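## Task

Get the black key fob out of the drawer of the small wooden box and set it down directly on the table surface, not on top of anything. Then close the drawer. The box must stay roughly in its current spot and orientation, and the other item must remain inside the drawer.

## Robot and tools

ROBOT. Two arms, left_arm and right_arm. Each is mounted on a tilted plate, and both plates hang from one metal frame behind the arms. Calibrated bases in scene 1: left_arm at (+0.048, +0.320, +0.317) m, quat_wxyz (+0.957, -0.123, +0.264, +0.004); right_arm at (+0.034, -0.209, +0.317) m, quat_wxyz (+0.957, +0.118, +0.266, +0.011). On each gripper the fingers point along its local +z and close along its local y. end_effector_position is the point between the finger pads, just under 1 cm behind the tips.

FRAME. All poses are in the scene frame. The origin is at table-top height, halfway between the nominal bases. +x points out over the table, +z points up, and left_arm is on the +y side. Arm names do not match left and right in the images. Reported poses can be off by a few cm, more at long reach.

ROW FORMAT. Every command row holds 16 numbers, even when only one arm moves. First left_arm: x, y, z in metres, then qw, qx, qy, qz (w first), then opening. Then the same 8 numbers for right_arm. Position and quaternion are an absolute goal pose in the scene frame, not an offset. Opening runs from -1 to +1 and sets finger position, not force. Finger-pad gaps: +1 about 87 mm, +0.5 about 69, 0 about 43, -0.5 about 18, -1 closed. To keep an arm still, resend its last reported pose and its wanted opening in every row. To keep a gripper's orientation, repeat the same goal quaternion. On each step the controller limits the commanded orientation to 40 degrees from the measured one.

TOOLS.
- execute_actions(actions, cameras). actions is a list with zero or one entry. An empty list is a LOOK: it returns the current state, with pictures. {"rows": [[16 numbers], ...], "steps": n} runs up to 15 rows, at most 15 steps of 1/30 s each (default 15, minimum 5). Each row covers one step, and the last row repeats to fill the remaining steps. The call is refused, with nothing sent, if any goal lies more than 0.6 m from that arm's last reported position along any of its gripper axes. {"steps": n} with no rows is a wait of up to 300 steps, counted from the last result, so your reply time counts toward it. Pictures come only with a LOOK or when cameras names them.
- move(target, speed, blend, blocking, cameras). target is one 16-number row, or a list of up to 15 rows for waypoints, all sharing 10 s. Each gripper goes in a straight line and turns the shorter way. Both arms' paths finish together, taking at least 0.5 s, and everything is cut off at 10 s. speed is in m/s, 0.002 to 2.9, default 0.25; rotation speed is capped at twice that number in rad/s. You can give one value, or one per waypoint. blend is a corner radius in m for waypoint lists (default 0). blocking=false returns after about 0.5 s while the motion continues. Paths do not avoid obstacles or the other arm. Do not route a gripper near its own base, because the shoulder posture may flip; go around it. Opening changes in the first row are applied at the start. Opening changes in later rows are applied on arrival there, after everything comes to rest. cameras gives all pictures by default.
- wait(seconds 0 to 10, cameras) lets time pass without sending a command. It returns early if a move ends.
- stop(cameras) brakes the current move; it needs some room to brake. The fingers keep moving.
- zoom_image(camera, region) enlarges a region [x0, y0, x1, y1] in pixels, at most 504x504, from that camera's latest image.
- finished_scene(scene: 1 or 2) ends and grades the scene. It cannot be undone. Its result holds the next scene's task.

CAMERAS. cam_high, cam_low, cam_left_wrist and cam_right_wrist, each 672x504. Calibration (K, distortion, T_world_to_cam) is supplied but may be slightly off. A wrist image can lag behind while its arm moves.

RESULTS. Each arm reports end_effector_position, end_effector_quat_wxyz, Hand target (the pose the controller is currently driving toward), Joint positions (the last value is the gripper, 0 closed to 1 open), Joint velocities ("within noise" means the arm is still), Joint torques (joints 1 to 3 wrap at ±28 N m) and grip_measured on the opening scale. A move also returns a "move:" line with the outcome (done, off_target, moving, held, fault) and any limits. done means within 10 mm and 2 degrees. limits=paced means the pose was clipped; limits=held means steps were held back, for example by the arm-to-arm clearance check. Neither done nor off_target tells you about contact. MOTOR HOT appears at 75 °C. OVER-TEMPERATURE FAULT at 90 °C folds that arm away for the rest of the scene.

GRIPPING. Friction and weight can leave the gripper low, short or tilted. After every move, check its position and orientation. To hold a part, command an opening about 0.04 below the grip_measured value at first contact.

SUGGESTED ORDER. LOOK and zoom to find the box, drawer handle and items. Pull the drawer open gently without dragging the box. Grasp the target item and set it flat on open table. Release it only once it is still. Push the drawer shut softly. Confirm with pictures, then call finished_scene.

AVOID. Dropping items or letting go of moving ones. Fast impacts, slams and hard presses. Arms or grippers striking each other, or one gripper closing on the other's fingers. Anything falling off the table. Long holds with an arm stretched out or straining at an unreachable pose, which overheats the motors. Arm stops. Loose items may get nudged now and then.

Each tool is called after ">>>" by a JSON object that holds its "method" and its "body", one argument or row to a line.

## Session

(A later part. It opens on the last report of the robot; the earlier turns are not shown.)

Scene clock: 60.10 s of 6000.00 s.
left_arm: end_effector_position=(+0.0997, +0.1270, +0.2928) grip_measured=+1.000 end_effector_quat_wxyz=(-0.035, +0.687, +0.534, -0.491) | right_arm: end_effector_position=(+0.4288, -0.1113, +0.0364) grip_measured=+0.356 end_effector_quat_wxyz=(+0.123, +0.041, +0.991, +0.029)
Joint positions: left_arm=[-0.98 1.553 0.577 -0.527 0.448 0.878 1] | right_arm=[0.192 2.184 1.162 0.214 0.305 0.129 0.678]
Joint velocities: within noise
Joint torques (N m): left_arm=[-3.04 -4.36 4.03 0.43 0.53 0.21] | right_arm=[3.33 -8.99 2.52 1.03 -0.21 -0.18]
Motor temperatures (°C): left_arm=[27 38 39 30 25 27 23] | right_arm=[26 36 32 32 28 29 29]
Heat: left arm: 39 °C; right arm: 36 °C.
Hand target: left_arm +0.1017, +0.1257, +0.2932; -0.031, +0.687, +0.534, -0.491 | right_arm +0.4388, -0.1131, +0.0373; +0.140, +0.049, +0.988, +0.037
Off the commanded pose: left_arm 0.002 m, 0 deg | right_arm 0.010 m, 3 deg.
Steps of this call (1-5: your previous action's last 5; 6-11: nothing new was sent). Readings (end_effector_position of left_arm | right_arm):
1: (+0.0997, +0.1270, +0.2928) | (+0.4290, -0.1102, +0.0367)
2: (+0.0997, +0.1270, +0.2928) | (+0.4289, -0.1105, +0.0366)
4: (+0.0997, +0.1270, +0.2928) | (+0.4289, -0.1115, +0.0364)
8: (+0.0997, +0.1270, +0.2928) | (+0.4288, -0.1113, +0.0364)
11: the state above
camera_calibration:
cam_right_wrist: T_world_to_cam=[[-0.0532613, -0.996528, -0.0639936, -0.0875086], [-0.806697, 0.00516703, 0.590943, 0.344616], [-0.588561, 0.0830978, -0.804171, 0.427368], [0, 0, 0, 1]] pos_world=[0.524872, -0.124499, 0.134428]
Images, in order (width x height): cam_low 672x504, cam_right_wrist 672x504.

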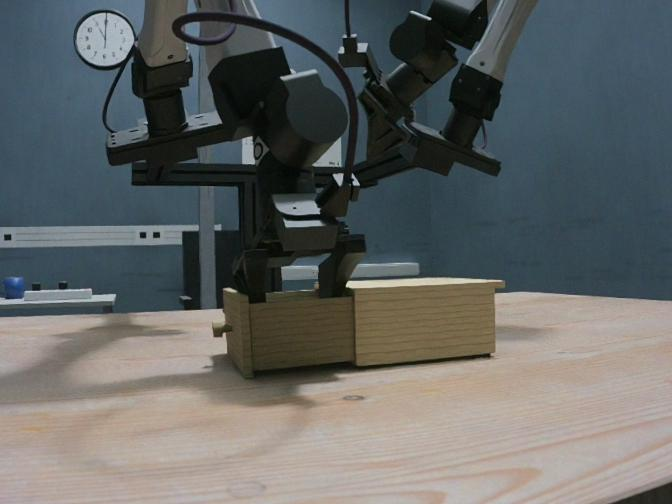

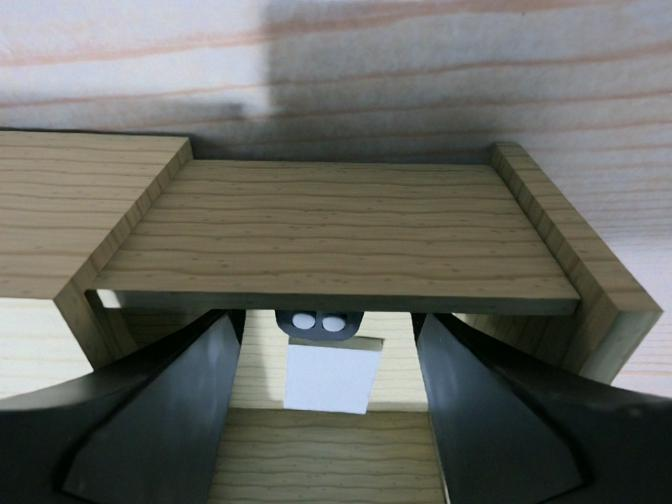

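>>> {"method": "move", "body": {
  "target": [0.1017, 0.1257, 0.2933, -0.031, 0.687, 0.534, -0.491, 1, 0.440, -0.1115, 0.022, 0.1409, 0.0493, 0.9882, 0.0371, 0.08],
  "speed": 0.06,
  "cameras": ["cam_right_wrist", "cam_low"]
}}

>>> {"method": "zoom_image", "body": {
  "camera": "cam_right_wrist",
  "region": [150, 180, 500, 500]
}}

>>> {"method": "zoom_image", "body": {
  "camera": "cam_low",
  "region": [210, 250, 530, 400]
}}

Scene clock: 61.33 s of 6000.00 s.
left_arm: end_effector_position=(+0.0997, +0.1270, +0.2928) grip_measured=+1.000 end_effector_quat_wxyz=(-0.035, +0.687, +0.534, -0.491) | right_arm: end_effector_position=(+0.4339, -0.1095, +0.0283) grip_measured=+0.080 end_effector_quat_wxyz=(+0.132, +0.046, +0.989, +0.035)
Joint positions: left_arm=[-0.98 1.553 0.577 -0.527 0.448 0.878 1] | right_arm=[0.184 2.213 1.176 0.254 0.289 0.128 0.54]
Joint velocities: within noise
Joint torques (N m): left_arm=[-3.04 -4.31 4.07 0.43 0.53 0.2] | right_arm=[3.23 -7.05 4.51 0.92 -0.13 -0.22]
Motor temperatures (°C): left_arm=[27 38 39 30 25 27 23] | right_arm=[26 36 32 32 28 29 29]
Heat: left arm: 39 °C; right arm: 36 °C.
Hand target: left_arm +0.1017, +0.1257, +0.2932; -0.031, +0.687, +0.534, -0.491 | right_arm +0.4399, -0.1117, +0.0224; +0.141, +0.049, +0.988, +0.037
Off the commanded pose: left_arm 0.002 m, 0 deg | right_arm 0.009 m, 1 deg.
Kept back: nothing.
move: done
camera_calibration:
cam_right_wrist: T_world_to_cam=[[-0.0613547, -0.995025, -0.078493, -0.0818798], [-0.818458, 0.00514424, 0.574543, 0.359126], [-0.571281, 0.0994941, -0.814702, 0.418239], [0, 0, 0, 1]] pos_world=[0.527838, -0.124932, 0.12798]
Images, in order (width x height): cam_low 672x504, cam_right_wrist 672x504.

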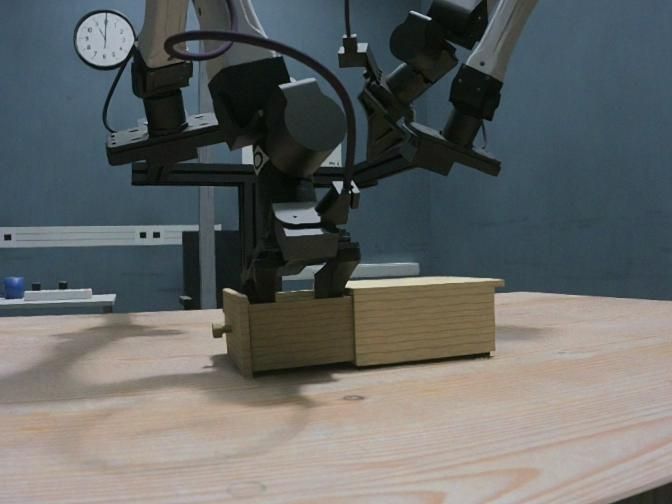

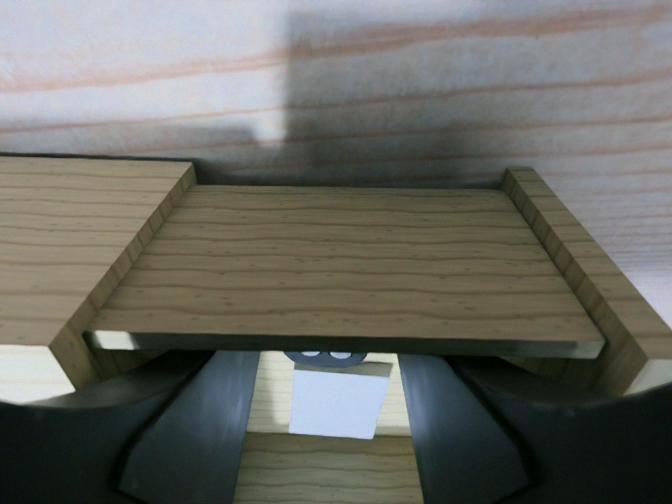

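Scaled by 1.440 from the camera's 672x504 image, which has a finer 960x720 frame.

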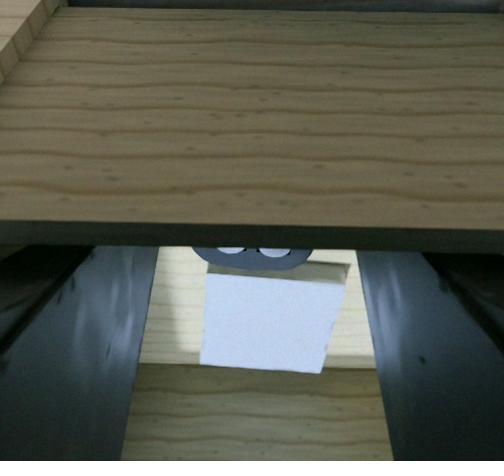

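Scaled by 1.575 from the camera's 672x504 image, which has a finer 960x720 frame.

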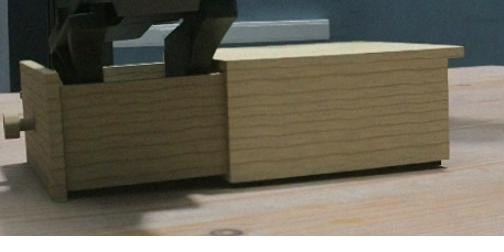

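>>> {"method": "execute_actions", "body": {
  "actions": [
    {"rows": [[0.1017,0.1257,0.2933,-0.031,0.687,0.534,-0.491,1,0.440,-0.1115,0.023,0.1409,0.0493,0.9882,0.0371,0.05],[0.1017,0.1257,0.2933,-0.031,0.687,0.534,-0.491,1,0.440,-0.1115,0.023,0.1409,0.0493,0.9882,0.0371,0.02],[0.1017,0.1257,0.2933,-0.031,0.687,0.534,-0.491,1,0.440,-0.1115,0.023,0.1409,0.0493,0.9882,0.0371,0.0],[0.1017,0.1257,0.2933,-0.031,0.687,0.534,-0.491,1,0.440,-0.1115,0.023,0.1409,0.0493,0.9882,0.0371,-0.02],[0.1017,0.1257,0.2933,-0.031,0.687,0.534,-0.491,1,0.440,-0.1115,0.023,0.1409,0.0493,0.9882,0.0371,-0.04],[0.1017,0.1257,0.2933,-0.031,0.687,0.534,-0.491,1,0.440,-0.1115,0.023,0.1409,0.0493,0.9882,0.0371,-0.06],[0.1017,0.1257,0.2933,-0.031,0.687,0.534,-0.491,1,0.440,-0.1115,0.023,0.1409,0.0493,0.9882,0.0371,-0.08],[0.1017,0.1257,0.2933,-0.031,0.687,0.534,-0.491,1,0.440,-0.1115,0.023,0.1409,0.0493,0.9882,0.0371,-0.10],[0.1017,0.1257,0.2933,-0.031,0.687,0.534,-0.491,1,0.440,-0.1115,0.023,0.1409,0.0493,0.9882,0.0371,-0.12],[0.1017,0.1257,0.2933,-0.031,0.687,0.534,-0.491,1,0.440,-0.1115,0.023,0.1409,0.0493,0.9882,0.0371,-0.14],[0.1017,0.1257,0.2933,-0.031,0.687,0.534,-0.491,1,0.440,-0.1115,0.023,0.1409,0.0493,0.9882,0.0371,-0.16],[0.1017,0.1257,0.2933,-0.031,0.687,0.534,-0.491,1,0.440,-0.1115,0.023,0.1409,0.0493,0.9882,0.0371,-0.18],[0.1017,0.1257,0.2933,-0.031,0.687,0.534,-0.491,1,0.440,-0.1115,0.023,0.1409,0.0493,0.9882,0.0371,-0.20]], "steps": 15}
  ],
  "cameras": []
}}

>>> {"method": "execute_actions", "body": {
  "actions": [
    {"rows": [[0.1017,0.1257,0.2933,-0.031,0.687,0.534,-0.491,1,0.440,-0.1115,0.023,0.1409,0.0493,0.9882,0.0371,-0.23],[0.1017,0.1257,0.2933,-0.031,0.687,0.534,-0.491,1,0.440,-0.1115,0.023,0.1409,0.0493,0.9882,0.0371,-0.26]], "steps": 10}
  ],
  "cameras": ["cam_right_wrist", "cam_low"]
}}

>>> {"method": "zoom_image", "body": {
  "camera": "cam_right_wrist",
  "region": [150, 180, 500, 500]
}}

Scene clock: 62.63 s of 6000.00 s.
left_arm: end_effector_position=(+0.0997, +0.1270, +0.2928) grip_measured=+1.000 end_effector_quat_wxyz=(-0.035, +0.687, +0.534, -0.491) | right_arm: end_effector_position=(+0.4340, -0.1095, +0.0283) grip_measured=-0.130 end_effector_quat_wxyz=(+0.133, +0.045, +0.989, +0.035)
Joint positions: left_arm=[-0.98 1.553 0.577 -0.527 0.448 0.878 1] | right_arm=[0.184 2.213 1.176 0.254 0.289 0.127 0.435]
Joint velocities: left_arm=[within noise] | right_arm=[0.002 -0.007 0.012 0.037 -0.007 -0.007 -0.223]
Joint torques (N m): left_arm=[-3.07 -4.33 4.03 0.44 0.53 0.21] | right_arm=[3.3 -7.43 4.21 0.88 -0.1 -0.2]
Motor temperatures (°C): left_arm=[27 38 39 30 25 27 23] | right_arm=[26 36 31 32 28 29 29]
Heat: left arm: 39 °C; right arm: 36 °C.
Steps of this call (1-29: nothing new was sent; 30-39: this action's first 10). Readings (end_effector_position of left_arm | right_arm):
30: (+0.0997, +0.1270, +0.2928) | (+0.4339, -0.1095, +0.0283)
31: (+0.0997, +0.1270, +0.2928) | (+0.4339, -0.1095, +0.0283)
33: (+0.0997, +0.1270, +0.2928) | (+0.4339, -0.1095, +0.0283)
37: (+0.0997, +0.1270, +0.2928) | (+0.4340, -0.1095, +0.0283)
39: the state above
No camera images: "cameras" was empty.

Scene clock: 62.97 s of 6000.00 s.
left_arm: end_effector_position=(+0.0997, +0.1270, +0.2928) grip_measured=+1.000 end_effector_quat_wxyz=(-0.035, +0.687, +0.534, -0.491) | right_arm: end_effector_position=(+0.4340, -0.1095, +0.0283) grip_measured=-0.163 end_effector_quat_wxyz=(+0.133, +0.045, +0.989, +0.035)
Joint positions: left_arm=[-0.98 1.553 0.577 -0.527 0.448 0.878 1] | right_arm=[0.184 2.213 1.176 0.254 0.289 0.127 0.419]
Joint velocities: within noise
Joint torques (N m): left_arm=[-3.07 -4.31 4.05 0.43 0.53 0.2] | right_arm=[3.33 -7.23 4.27 0.86 -0.1 -0.2]
Motor temperatures (°C): left_arm=[27 38 39 30 25 27 23] | right_arm=[26 36 31 32 28 29 29]
Heat: left arm: 39 °C; right arm: 36 °C.
Off your previous action's commanded pose at its last step (step 5 of this call): left_arm 0.002 m, 0 deg | right_arm 0.008 m, 1 deg.
Steps of this call (1-5: your previous action's last 5; 6-10: this action's first 5). Readings (end_effector_position of left_arm | right_arm):
6: (+0.0997, +0.1270, +0.2928) | (+0.4340, -0.1095, +0.0283)
7: (+0.0997, +0.1270, +0.2928) | (+0.4340, -0.1095, +0.0283)
9: (+0.0997, +0.1270, +0.2928) | (+0.4340, -0.1095, +0.0283)
10: the state above
camera_calibration:
cam_right_wrist: T_world_to_cam=[[-0.0602914, -0.995107, -0.0782714, -0.0823708], [-0.818712, 0.00444059, 0.574187, 0.359242], [-0.57103, 0.0987003, -0.814974, 0.418169], [0, 0, 0, 1]] pos_world=[0.527937, -0.124836, 0.128078]
Images, in order (width x height): cam_low 672x504, cam_right_wrist 672x504.

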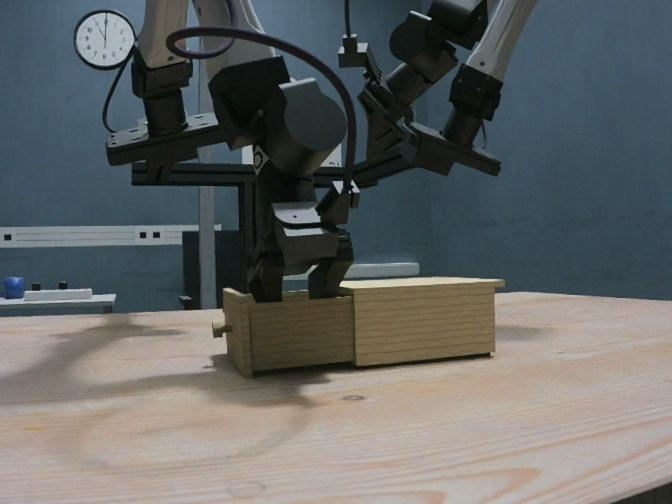

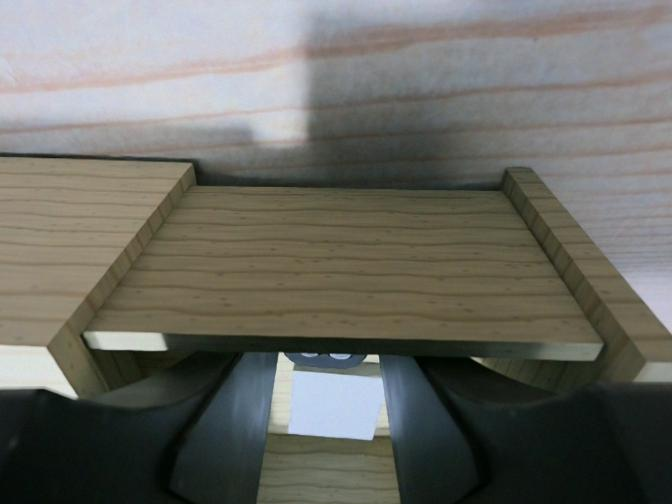

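Scaled by 1.440 from the camera's 672x504 image, which has a finer 960x720 frame.

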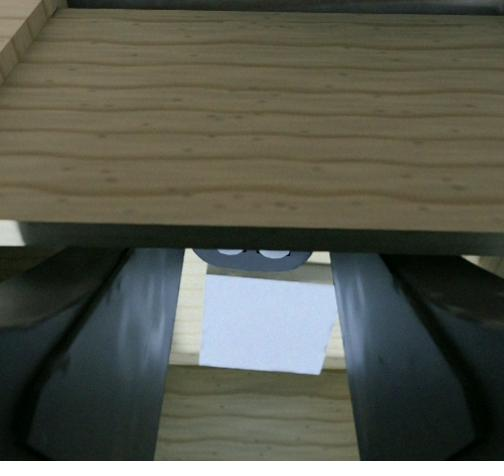

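>>> {"method": "execute_actions", "body": {
  "actions": [
    {"rows": [[0.1017,0.1257,0.2933,-0.031,0.687,0.534,-0.491,1,0.440,-0.1115,0.023,0.1409,0.0493,0.9882,0.0371,-0.30]], "steps": 10}
  ],
  "cameras": []
}}

Scene clock: 63.37 s of 6000.00 s.
left_arm: end_effector_position=(+0.0997, +0.1270, +0.2928) grip_measured=+1.000 end_effector_quat_wxyz=(-0.035, +0.687, +0.534, -0.491) | right_arm: end_effector_position=(+0.4340, -0.1095, +0.0283) grip_measured=-0.163 end_effector_quat_wxyz=(+0.133, +0.045, +0.989, +0.035)
Joint positions: left_arm=[-0.98 1.553 0.577 -0.527 0.448 0.878 1] | right_arm=[0.184 2.213 1.176 0.254 0.289 0.127 0.419]
Joint velocities: within noise
Joint torques (N m): left_arm=[-3.06 -4.37 4.05 0.43 0.54 0.2] | right_arm=[3.3 -7.28 4.25 0.89 -0.12 -0.22]
Motor temperatures (°C): left_arm=[27 38 39 30 25 27 23] | right_arm=[26 36 31 32 28 29 29]
Heat: left arm: 39 °C; right arm: 36 °C.
Off your previous action's commanded pose at its last step (step 5 of this call): left_arm 0.002 m, 0 deg | right_arm 0.008 m, 1 deg.
Steps of this call (1-5: your previous action's last 5; 6-7: nothing new was sent; 8-12: this action's first 5). Readings (end_effector_position of left_arm | right_arm):
8: (+0.0997, +0.1270, +0.2928) | (+0.4340, -0.1095, +0.0283)
9: (+0.0997, +0.1270, +0.2928) | (+0.4340, -0.1095, +0.0283)
11: (+0.0997, +0.1270, +0.2928) | (+0.4340, -0.1095, +0.0283)
12: the state above
No camera images: "cameras" was empty.

>>> {"method": "move", "body": {
  "target": [0.1017, 0.1257, 0.2933, -0.031, 0.687, 0.534, -0.491, 1, 0.438, -0.112, 0.15, 0.1409, 0.0493, 0.9882, 0.0371, -0.3],
  "speed": 0.12,
  "cameras": ["cam_right_wrist", "cam_low"]
}}

>>> {"method": "zoom_image", "body": {
  "camera": "cam_low",
  "region": [190, 130, 390, 390]
}}

Scene clock: 65.60 s of 6000.00 s.
left_arm: end_effector_position=(+0.0997, +0.1270, +0.2928) grip_measured=+1.000 end_effector_quat_wxyz=(-0.035, +0.687, +0.534, -0.491) | right_arm: end_effector_position=(+0.4304, -0.1123, +0.1361) grip_measured=-0.163 end_effector_quat_wxyz=(+0.125, +0.042, +0.991, +0.036)
Joint positions: left_arm=[-0.98 1.553 0.577 -0.527 0.448 0.878 1] | right_arm=[0.273 1.847 1.059 -0.032 0.348 0.194 0.419]
Joint velocities: within noise
Joint torques (N m): left_arm=[-3.03 -4.36 4.07 0.43 0.53 0.21] | right_arm=[5.31 -11.19 3.79 0.59 0.1 -0.02]
Motor temperatures (°C): left_arm=[27 38 39 30 25 27 23] | right_arm=[26 36 31 32 28 29 29]
Heat: left arm: 39 °C; right arm: 36 °C.
Hand target: left_arm +0.1017, +0.1257, +0.2932; -0.031, +0.687, +0.534, -0.491 | right_arm +0.4379, -0.1119, +0.1495; +0.141, +0.049, +0.988, +0.037
Off your previous action's commanded pose at its last step (step 5 of this call): left_arm 0.002 m, 0 deg | right_arm 0.008 m, 1 deg.
Off the commanded pose: left_arm 0.002 m, 0 deg | right_arm 0.016 m, 2 deg.
Kept back: nothing.
move: off_target (right_arm)
camera_calibration:
cam_right_wrist: T_world_to_cam=[[-0.054762, -0.995412, -0.0784655, -0.0792814], [-0.810082, -0.00165122, 0.586314, 0.288352], [-0.583753, 0.0956713, -0.806275, 0.508163], [0, 0, 0, 1]] pos_world=[0.525889, -0.127058, 0.234433]
Images, in order (width x height): cam_low 672x504, cam_right_wrist 672x504.

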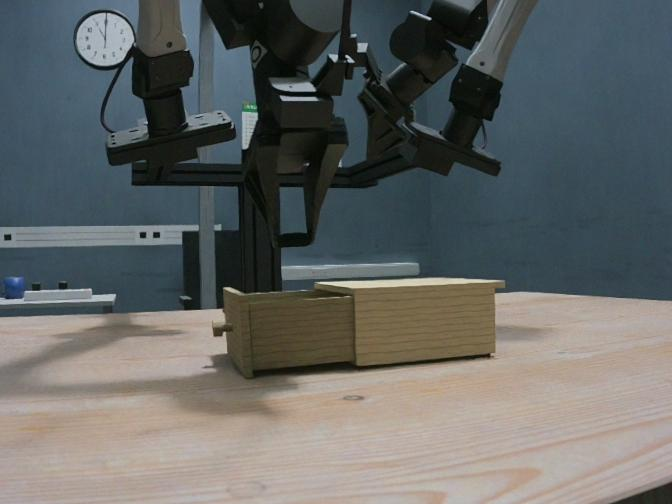

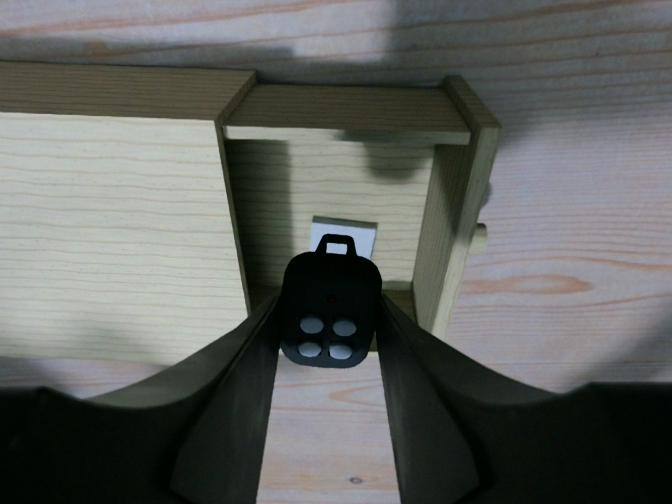

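Scaled by 1.938 from the camera's 672x504 image, which has a finer 960x720 frame.

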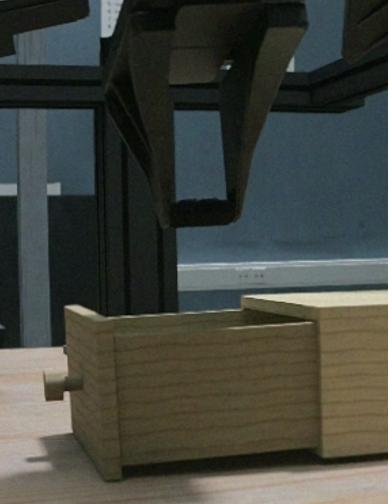

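>>> {"method": "move", "body": {
  "target": [
    [0.1017, 0.1257, 0.2933, -0.031, 0.687, 0.534, -0.491, 1, 0.375, -0.30, 0.14, 0.1409, 0.0493, 0.9882, 0.0371, -0.3],
    [0.1017, 0.1257, 0.2933, -0.031, 0.687, 0.534, -0.491, 1, 0.375, -0.30, 0.045, 0.1409, 0.0493, 0.9882, 0.0371, -0.3]
  ],
  "speed": [0.25, 0.15],
  "blend": [0.02, 0],
  "cameras": ["cam_right_wrist", "cam_low", "cam_high"]
}}

>>> {"method": "zoom_image", "body": {
  "camera": "cam_low",
  "region": [0, 180, 280, 400]
}}

Scene clock: 68.30 s of 6000.00 s.
left_arm: end_effector_position=(+0.0997, +0.1270, +0.2928) grip_measured=+1.000 end_effector_quat_wxyz=(-0.035, +0.687, +0.534, -0.491) | right_arm: end_effector_position=(+0.3704, -0.2968, +0.0491) grip_measured=-0.163 end_effector_quat_wxyz=(+0.132, +0.052, +0.989, +0.037)
Joint positions: left_arm=[-0.98 1.553 0.577 -0.527 0.448 0.878 1] | right_arm=[-0.321 1.946 0.85 0.348 -0.08 -0.21 0.419]
Joint velocities: within noise
Joint torques (N m): left_arm=[-3.04 -4.37 4.04 0.44 0.53 0.21] | right_arm=[0.16 -6.26 3.06 0.87 -0.25 -0.26]
Motor temperatures (°C): left_arm=[27 38 39 30 25 27 23] | right_arm=[26 37 31 32 28 29 29]
Heat: left arm: 39 °C; right arm: 37 °C.
Hand target: left_arm +0.1017, +0.1257, +0.2932; -0.031, +0.687, +0.534, -0.491 | right_arm +0.3749, -0.3001, +0.0452; +0.141, +0.049, +0.988, +0.037
Off the commanded pose: left_arm 0.002 m, 0 deg | right_arm 0.007 m, 1 deg.
Kept back: nothing.
move: done
camera_calibration:
cam_right_wrist: T_world_to_cam=[[-0.0720357, -0.993954, -0.0828596, -0.266025], [-0.817359, 0.0112182, 0.576019, 0.297469], [-0.571607, 0.10922, -0.813226, 0.420529], [0, 0, 0, 1]] pos_world=[0.464353, -0.313684, 0.148595]
Images, in order (width x height): cam_high 672x504, cam_low 672x504, cam_right_wrist 672x504.

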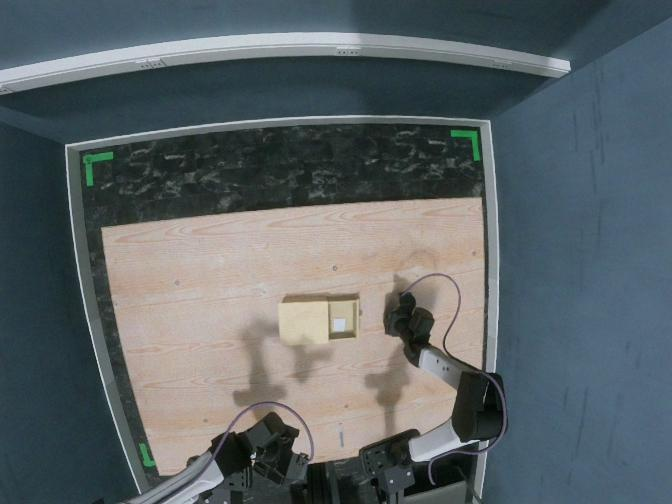

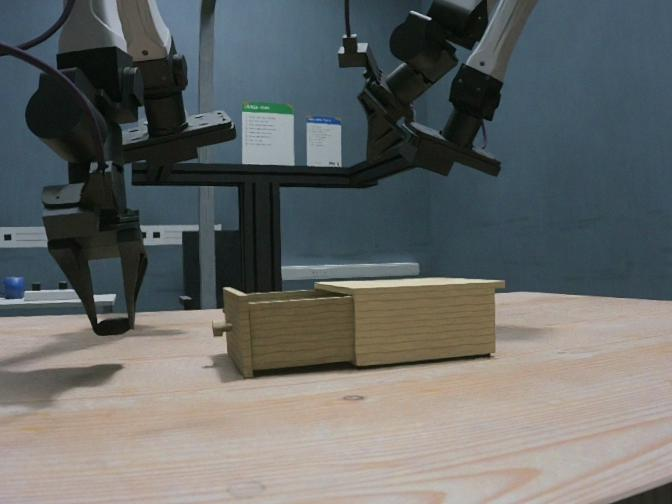

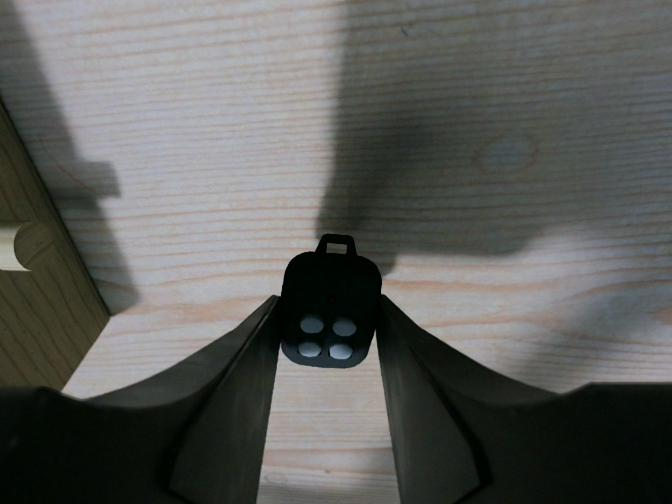

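Scaled by 1.800 from the camera's 672x504 image, which has a finer 960x720 frame.

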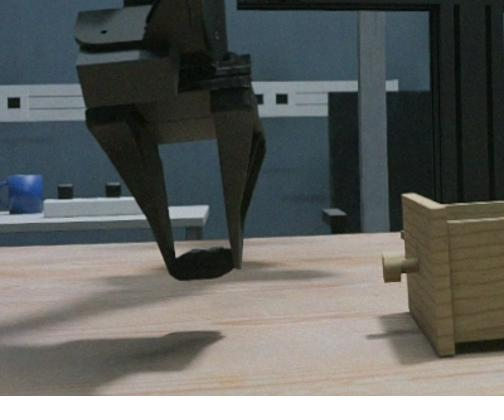

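>>> {"method": "move", "body": {
  "target": [0.1017, 0.1257, 0.2933, -0.031, 0.687, 0.534, -0.491, 1, 0.375, -0.30, 0.022, 0.1409, 0.0493, 0.9882, 0.0371, -0.3],
  "speed": 0.06,
  "cameras": ["cam_right_wrist", "cam_low"]
}}

>>> {"method": "zoom_image", "body": {
  "camera": "cam_low",
  "region": [30, 260, 190, 380]
}}

Scene clock: 69.53 s of 6000.00 s.
left_arm: end_effector_position=(+0.0997, +0.1270, +0.2928) grip_measured=+1.000 end_effector_quat_wxyz=(-0.035, +0.687, +0.534, -0.491) | right_arm: end_effector_position=(+0.3708, -0.2969, +0.0260) grip_measured=-0.163 end_effector_quat_wxyz=(+0.132, +0.052, +0.989, +0.037)
Joint positions: left_arm=[-0.98 1.553 0.577 -0.527 0.448 0.878 1] | right_arm=[-0.325 2.043 0.895 0.4 -0.083 -0.213 0.419]
Joint velocities: within noise
Joint torques (N m): left_arm=[-3.02 -4.37 4.04 0.44 0.53 0.21] | right_arm=[0.05 -6.57 2.63 0.86 -0.22 -0.26]
Motor temperatures (°C): left_arm=[27 38 39 30 25 27 23] | right_arm=[26 37 31 32 28 29 29]
Heat: left arm: 39 °C; right arm: 37 °C.
Hand target: left_arm +0.1017, +0.1257, +0.2932; -0.031, +0.687, +0.534, -0.491 | right_arm +0.3748, -0.3001, +0.0222; +0.141, +0.049, +0.988, +0.037
Off the commanded pose: left_arm 0.002 m, 0 deg | right_arm 0.007 m, 1 deg.
Kept back: nothing.
move: done
camera_calibration:
cam_right_wrist: T_world_to_cam=[[-0.0719947, -0.993974, -0.0826547, -0.268061], [-0.817481, 0.0113263, 0.575844, 0.311217], [-0.571438, 0.109026, -0.813371, 0.401862], [0, 0, 0, 1]] pos_world=[0.464754, -0.313784, 0.125494]
Images, in order (width x height): cam_low 672x504, cam_right_wrist 672x504.

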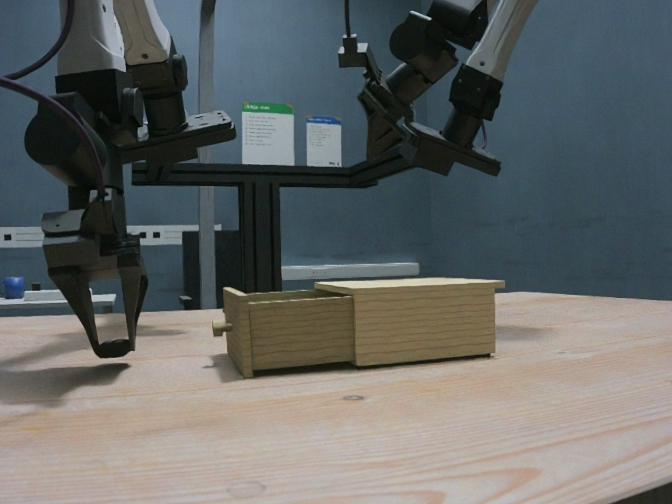

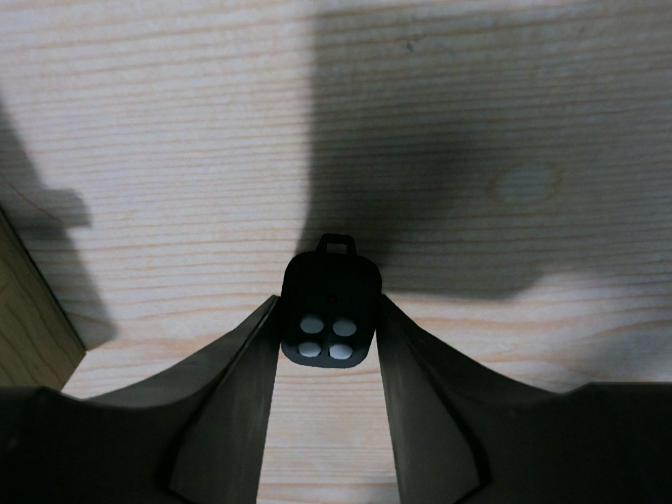

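Scaled by 3.150 from the camera's 672x504 image, which has a finer 960x720 frame.

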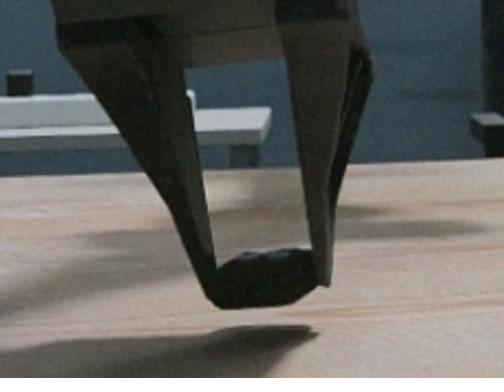

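>>> {"method": "move", "body": {
  "target": [0.1017,0.1257,0.2933,-0.031,0.687,0.534,-0.491,1,0.375,-0.30,0.016,0.1409,0.0493,0.9882,0.0371,-0.3],
  "speed": 0.05,
  "cameras": ["cam_low","cam_right_wrist"]
}}

Scene clock: 71.43 s of 6000.00 s.
left_arm: end_effector_position=(+0.0997, +0.1270, +0.2928) grip_measured=+1.000 end_effector_quat_wxyz=(-0.035, +0.687, +0.534, -0.491) | right_arm: end_effector_position=(+0.3709, -0.2965, +0.0202) grip_measured=-0.163 end_effector_quat_wxyz=(+0.131, +0.051, +0.989, +0.037)
Joint positions: left_arm=[-0.98 1.553 0.577 -0.527 0.448 0.878 1] | right_arm=[-0.325 2.067 0.907 0.411 -0.083 -0.213 0.419]
Joint velocities: within noise
Joint torques (N m): left_arm=[-3.04 -4.31 4.01 0.43 0.54 0.2] | right_arm=[0.06 -6.5 2.52 0.84 -0.25 -0.25]
Motor temperatures (°C): left_arm=[27 38 39 30 25 27 23] | right_arm=[26 37 31 32 28 29 29]
Heat: left arm: 39 °C; right arm: 37 °C.
Hand target: left_arm +0.1017, +0.1257, +0.2932; -0.031, +0.687, +0.534, -0.491 | right_arm +0.3748, -0.3000, +0.0162; +0.141, +0.049, +0.988, +0.037
Off the commanded pose: left_arm 0.002 m, 0 deg | right_arm 0.007 m, 1 deg.
Kept back: nothing.
move: done
camera_calibration:
cam_right_wrist: T_world_to_cam=[[-0.071389, -0.993954, -0.0834267, -0.268319], [-0.817215, 0.0103287, 0.576241, 0.314146], [-0.571895, 0.109315, -0.813011, 0.397419], [0, 0, 0, 1]] pos_world=[0.464852, -0.313385, 0.119697]
Images, in order (width x height): cam_low 672x504, cam_right_wrist 672x504.

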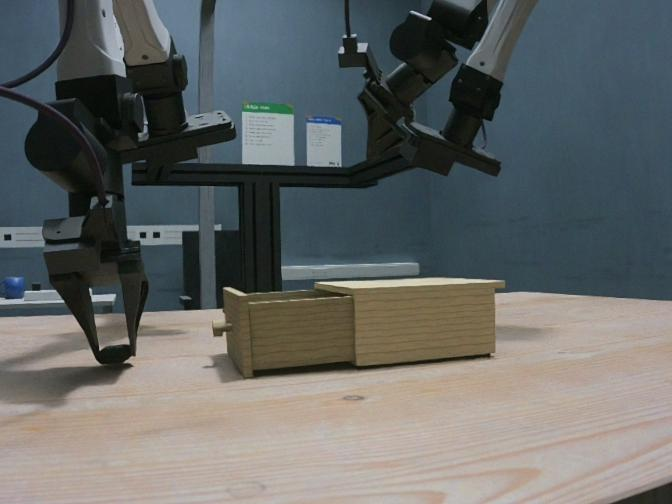

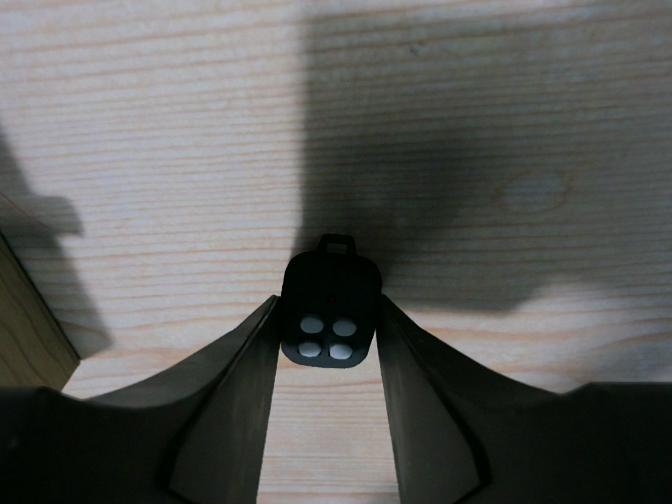

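>>> {"method": "zoom_image", "body": {
  "camera": "cam_low",
  "region": [40, 280, 180, 385]
}}

>>> {"method": "move", "body": {
  "target": [0.1017,0.1257,0.2933,-0.031,0.687,0.534,-0.491,1,0.375,-0.30,0.012,0.1409,0.0493,0.9882,0.0371,-0.3],
  "speed": 0.05,
  "cameras": ["cam_low"]
}}

>>> {"method": "zoom_image", "body": {
  "camera": "cam_low",
  "region": [40, 280, 180, 385]
}}

Scaled by 3.600 from the camera's 672x504 image, which has a finer 960x720 frame.

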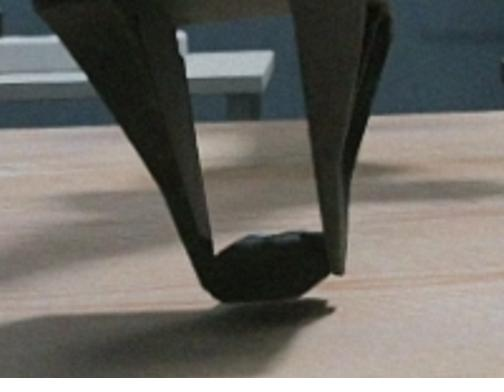

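Scene clock: 72.37 s of 6000.00 s.
left_arm: end_effector_position=(+0.0997, +0.1270, +0.2928) grip_measured=+1.000 end_effector_quat_wxyz=(-0.035, +0.687, +0.534, -0.491) | right_arm: end_effector_position=(+0.3713, -0.2963, +0.0163) grip_measured=-0.163 end_effector_quat_wxyz=(+0.132, +0.051, +0.989, +0.037)
Joint positions: left_arm=[-0.98 1.553 0.577 -0.527 0.448 0.878 1] | right_arm=[-0.325 2.083 0.916 0.419 -0.084 -0.214 0.419]
Joint velocities: within noise
Joint torques (N m): left_arm=[-3 -4.33 4.05 0.43 0.53 0.21] | right_arm=[-0.02 -6.56 2.4 0.83 -0.22 -0.29]
Motor temperatures (°C): left_arm=[27 38 39 30 25 27 23] | right_arm=[26 37 31 32 28 29 29]
Heat: left arm: 39 °C; right arm: 37 °C.
Hand target: left_arm +0.1017, +0.1257, +0.2932; -0.031, +0.687, +0.534, -0.491 | right_arm +0.3748, -0.3001, +0.0122; +0.141, +0.049, +0.988, +0.037
Off the commanded pose: left_arm 0.002 m, 0 deg | right_arm 0.007 m, 1 deg.
Kept back: nothing.
move: done
Images, in order (width x height): cam_low 672x504.

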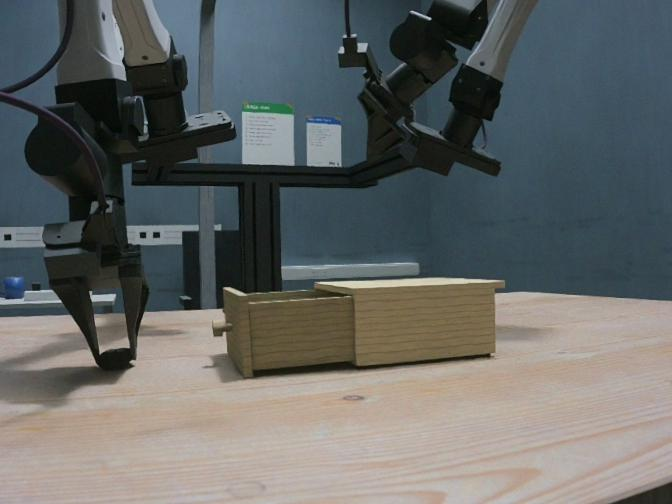

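Scaled by 3.600 from the camera's 672x504 image, which has a finer 960x720 frame.

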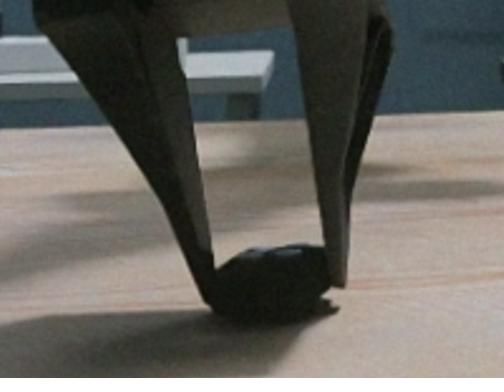

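>>> {"method": "move", "body": {
  "target": [0.1017,0.1257,0.2933,-0.031,0.687,0.534,-0.491,1,0.375,-0.30,0.009,0.1409,0.0493,0.9882,0.0371,-0.3],
  "speed": 0.05,
  "cameras": ["cam_low"]
}}

>>> {"method": "zoom_image", "body": {
  "camera": "cam_low",
  "region": [40, 280, 180, 385]
}}

Scene clock: 73.30 s of 6000.00 s.
left_arm: end_effector_position=(+0.0997, +0.1270, +0.2928) grip_measured=+1.000 end_effector_quat_wxyz=(-0.035, +0.687, +0.534, -0.491) | right_arm: end_effector_position=(+0.3718, -0.2963, +0.0145) grip_measured=-0.163 end_effector_quat_wxyz=(+0.133, +0.051, +0.989, +0.037)
Joint positions: left_arm=[-0.98 1.553 0.577 -0.527 0.448 0.878 1] | right_arm=[-0.325 2.091 0.921 0.424 -0.084 -0.214 0.419]
Joint velocities: within noise
Joint torques (N m): left_arm=[-3.02 -4.36 4.07 0.43 0.53 0.2] | right_arm=[-0.08 -6.08 2.8 0.9 -0.23 -0.29]
Motor temperatures (°C): left_arm=[27 38 39 30 25 27 23] | right_arm=[26 37 31 32 28 29 29]
Heat: left arm: 39 °C; right arm: 37 °C.
Hand target: left_arm +0.1017, +0.1257, +0.2932; -0.031, +0.687, +0.534, -0.491 | right_arm +0.3747, -0.3000, +0.0092; +0.141, +0.049, +0.988, +0.037
Off the commanded pose: left_arm 0.002 m, 0 deg | right_arm 0.007 m, 1 deg.
Kept back: nothing.
move: done
Images, in order (width x height): cam_low 672x504.

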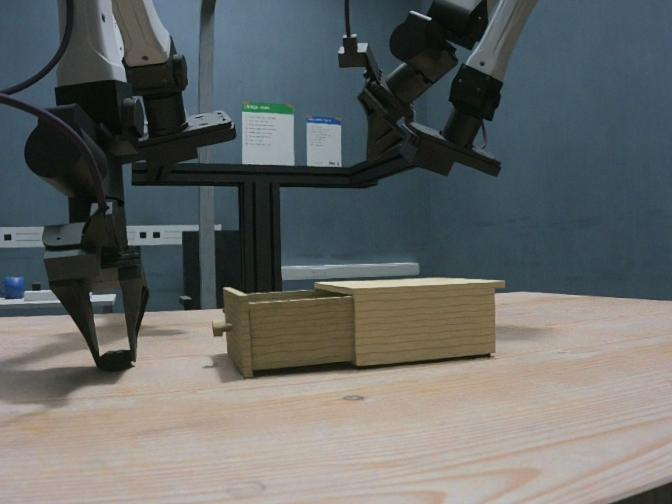

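Scaled by 3.600 from the camera's 672x504 image, which has a finer 960x720 frame.

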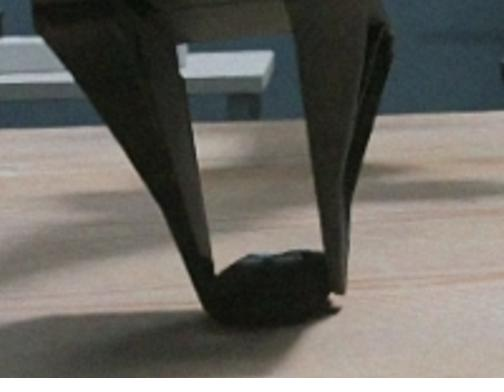

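>>> {"method": "execute_actions", "body": {
  "actions": [
    {"rows":[[0.1017,0.1257,0.2933,-0.031,0.687,0.534,-0.491,1,0.375,-0.30,0.0115,0.1409,0.0493,0.9882,0.0371,-0.22],[0.1017,0.1257,0.2933,-0.031,0.687,0.534,-0.491,1,0.375,-0.30,0.0115,0.1409,0.0493,0.9882,0.0371,-0.19],[0.1017,0.1257,0.2933,-0.031,0.687,0.534,-0.491,1,0.375,-0.30,0.0115,0.1409,0.0493,0.9882,0.0371,-0.17],[0.1017,0.1257,0.2933,-0.031,0.687,0.534,-0.491,1,0.375,-0.30,0.0115,0.1409,0.0493,0.9882,0.0371,-0.15],[0.1017,0.1257,0.2933,-0.031,0.687,0.534,-0.491,1,0.375,-0.30,0.0115,0.1409,0.0493,0.9882,0.0371,-0.13],[0.1017,0.1257,0.2933,-0.031,0.687,0.534,-0.491,1,0.375,-0.30,0.0115,0.1409,0.0493,0.9882,0.0371,-0.11],[0.1017,0.1257,0.2933,-0.031,0.687,0.534,-0.491,1,0.375,-0.30,0.0115,0.1409,0.0493,0.9882,0.0371,-0.08],[0.1017,0.1257,0.2933,-0.031,0.687,0.534,-0.491,1,0.375,-0.30,0.0115,0.1409,0.0493,0.9882,0.0371,-0.05],[0.1017,0.1257,0.2933,-0.031,0.687,0.534,-0.491,1,0.375,-0.30,0.0115,0.1409,0.0493,0.9882,0.0371,0.0],[0.1017,0.1257,0.2933,-0.031,0.687,0.534,-0.491,1,0.375,-0.30,0.0115,0.1409,0.0493,0.9882,0.0371,0.05],[0.1017,0.1257,0.2933,-0.031,0.687,0.534,-0.491,1,0.375,-0.30,0.0115,0.1409,0.0493,0.9882,0.0371,0.1],[0.1017,0.1257,0.2933,-0.031,0.687,0.534,-0.491,1,0.375,-0.30,0.0115,0.1409,0.0493,0.9882,0.0371,0.15],[0.1017,0.1257,0.2933,-0.031,0.687,0.534,-0.491,1,0.375,-0.30,0.0115,0.1409,0.0493,0.9882,0.0371,0.2],[0.1017,0.1257,0.2933,-0.031,0.687,0.534,-0.491,1,0.375,-0.30,0.0115,0.1409,0.0493,0.9882,0.0371,0.25],[0.1017,0.1257,0.2933,-0.031,0.687,0.534,-0.491,1,0.375,-0.30,0.0115,0.1409,0.0493,0.9882,0.0371,0.3]],"steps":15}
  ],
  "cameras": ["cam_right_wrist","cam_low"]
}}

>>> {"method": "zoom_image", "body": {
  "camera": "cam_low",
  "region": [40, 280, 180, 385]
}}

Scene clock: 74.17 s of 6000.00 s.
left_arm: end_effector_position=(+0.0997, +0.1270, +0.2928) grip_measured=+1.000 end_effector_quat_wxyz=(-0.035, +0.687, +0.534, -0.491) | right_arm: end_effector_position=(+0.3719, -0.2936, +0.0147) grip_measured=+0.027 end_effector_quat_wxyz=(+0.133, +0.050, +0.989, +0.045)
Joint positions: left_arm=[-0.98 1.553 0.577 -0.527 0.448 0.878 1] | right_arm=[-0.325 2.091 0.921 0.421 -0.099 -0.214 0.513]
Joint velocities: left_arm=[within noise] | right_arm=[-0.007 -0.012 0.002 -0.051 -0.11 0.051 0.491]
Joint torques (N m): left_arm=[-3 -4.36 4.05 0.43 0.53 0.2] | right_arm=[-0.08 -6.89 2.17 0.96 0 -0.23]
Motor temperatures (°C): left_arm=[27 38 39 29 25 27 23] | right_arm=[26 37 31 32 28 29 29]
Heat: left arm: 39 °C; right arm: 37 °C.
Steps of this call (1-16: nothing new was sent; 17-26: this action's first 10). Readings (end_effector_position of left_arm | right_arm):
17: (+0.0997, +0.1270, +0.2928) | (+0.3718, -0.2963, +0.0145)
18: (+0.0997, +0.1270, +0.2928) | (+0.3718, -0.2963, +0.0145)
20: (+0.0997, +0.1270, +0.2928) | (+0.3719, -0.2963, +0.0145)
24: (+0.0997, +0.1270, +0.2928) | (+0.3721, -0.2951, +0.0146)
26: the state above
camera_calibration:
cam_right_wrist: T_world_to_cam=[[-0.0666948, -0.992944, -0.0980463, -0.26711], [-0.819707, -0.00149935, 0.572781, 0.315676], [-0.568886, 0.118571, -0.813824, 0.394817], [0, 0, 0, 1]] pos_world=[0.465554, -0.311565, 0.114309]
Images, in order (width x height): cam_low 672x504, cam_right_wrist 672x504.

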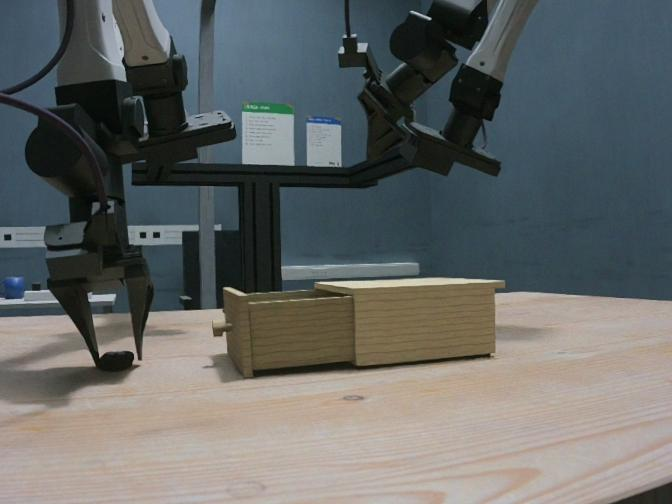

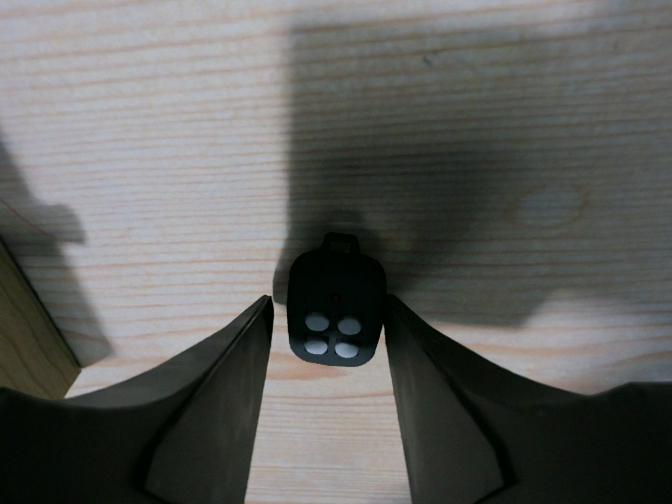

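Scaled by 3.600 from the camera's 672x504 image, which has a finer 960x720 frame.

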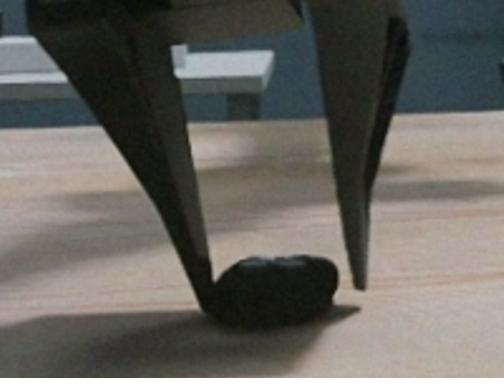

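>>> {"method": "move", "body": {
  "target": [
    [0.1017,0.1257,0.2933,-0.031,0.687,0.534,-0.491,1,0.375,-0.297,0.0115,0.1409,0.0493,0.9882,0.0371,0.4],
    [0.1017,0.1257,0.2933,-0.031,0.687,0.534,-0.491,1,0.375,-0.297,0.06,0.1409,0.0493,0.9882,0.0371,0.4],
    [0.1017,0.1257,0.2933,-0.031,0.687,0.534,-0.491,1,0.375,-0.297,0.16,0.1409,0.0493,0.9882,0.0371,0.4]
  ],
  "speed": [0.05,0.08,0.25],
  "cameras": ["cam_low","cam_right_wrist","cam_high"]
}}

Scene clock: 77.07 s of 6000.00 s.
left_arm: end_effector_position=(+0.0997, +0.1270, +0.2928) grip_measured=+1.000 end_effector_quat_wxyz=(-0.035, +0.687, +0.534, -0.491) | right_arm: end_effector_position=(+0.3695, -0.2971, +0.1529) grip_measured=+0.400 end_effector_quat_wxyz=(+0.131, +0.048, +0.989, +0.041)
Joint positions: left_arm=[-0.98 1.553 0.577 -0.527 0.448 0.878 1] | right_arm=[-0.304 1.51 0.765 -0.005 -0.076 -0.205 0.7]
Joint velocities: within noise
Joint torques (N m): left_arm=[-3.03 -4.3 3.99 0.43 0.54 0.2] | right_arm=[1.58 -8.95 4.23 0.52 0 -0.07]
Motor temperatures (°C): left_arm=[27 38 39 29 25 27 23] | right_arm=[26 37 31 32 28 29 29]
Heat: left arm: 39 °C; right arm: 37 °C.
Hand target: left_arm +0.1017, +0.1257, +0.2932; -0.031, +0.687, +0.534, -0.491 | right_arm +0.3750, -0.2970, +0.1598; +0.141, +0.049, +0.988, +0.037
Off your previous action's commanded pose at its last step (step 5 of this call): left_arm 0.002 m, 0 deg | right_arm 0.012 m, 2 deg.
Off the commanded pose: left_arm 0.002 m, 0 deg | right_arm 0.009 m, 1 deg.
Kept back: nothing.
move: done
camera_calibration:
cam_right_wrist: T_world_to_cam=[[-0.0637256, -0.993944, -0.0895178, -0.259766], [-0.817355, 0.000515245, 0.576134, 0.233754], [-0.5726, 0.109882, -0.812438, 0.504944], [0, 0, 0, 1]] pos_world=[0.463637, -0.313797, 0.252308]
Images, in order (width x height): cam_high 672x504, cam_low 672x504, cam_right_wrist 672x504.

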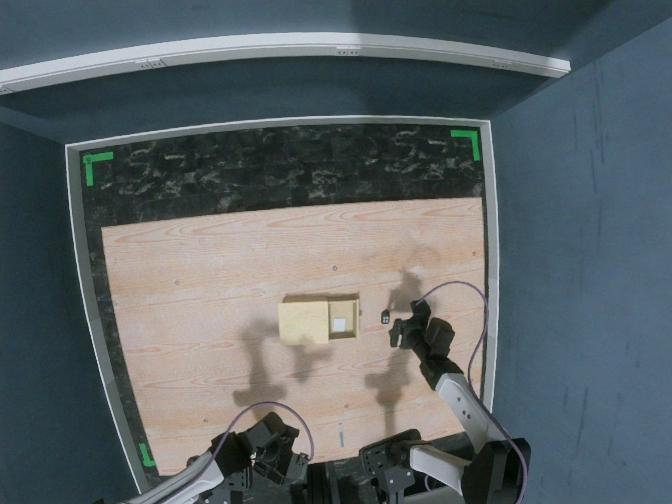

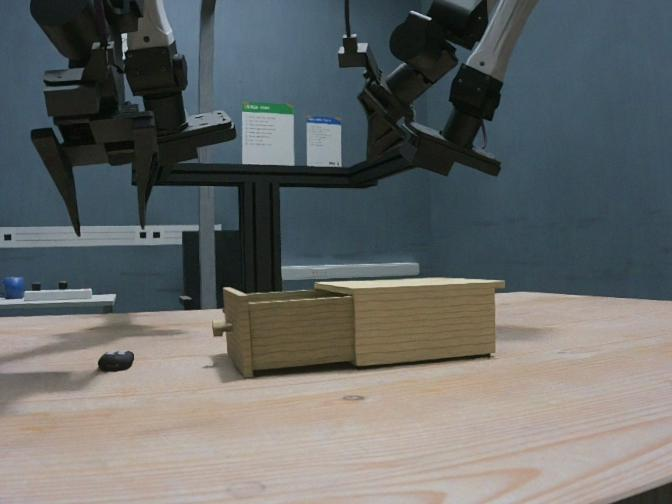

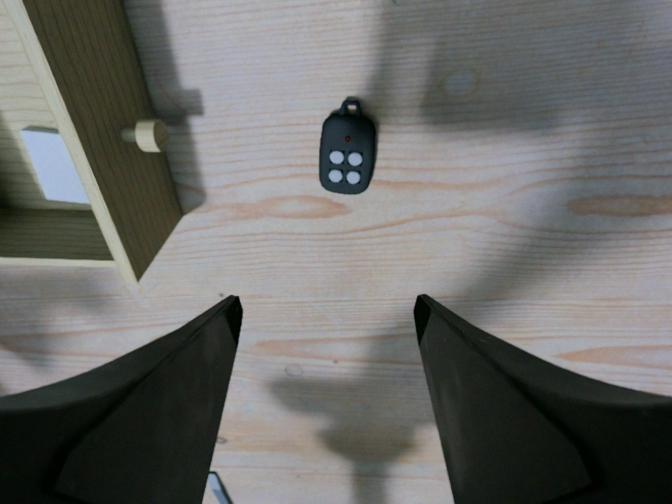

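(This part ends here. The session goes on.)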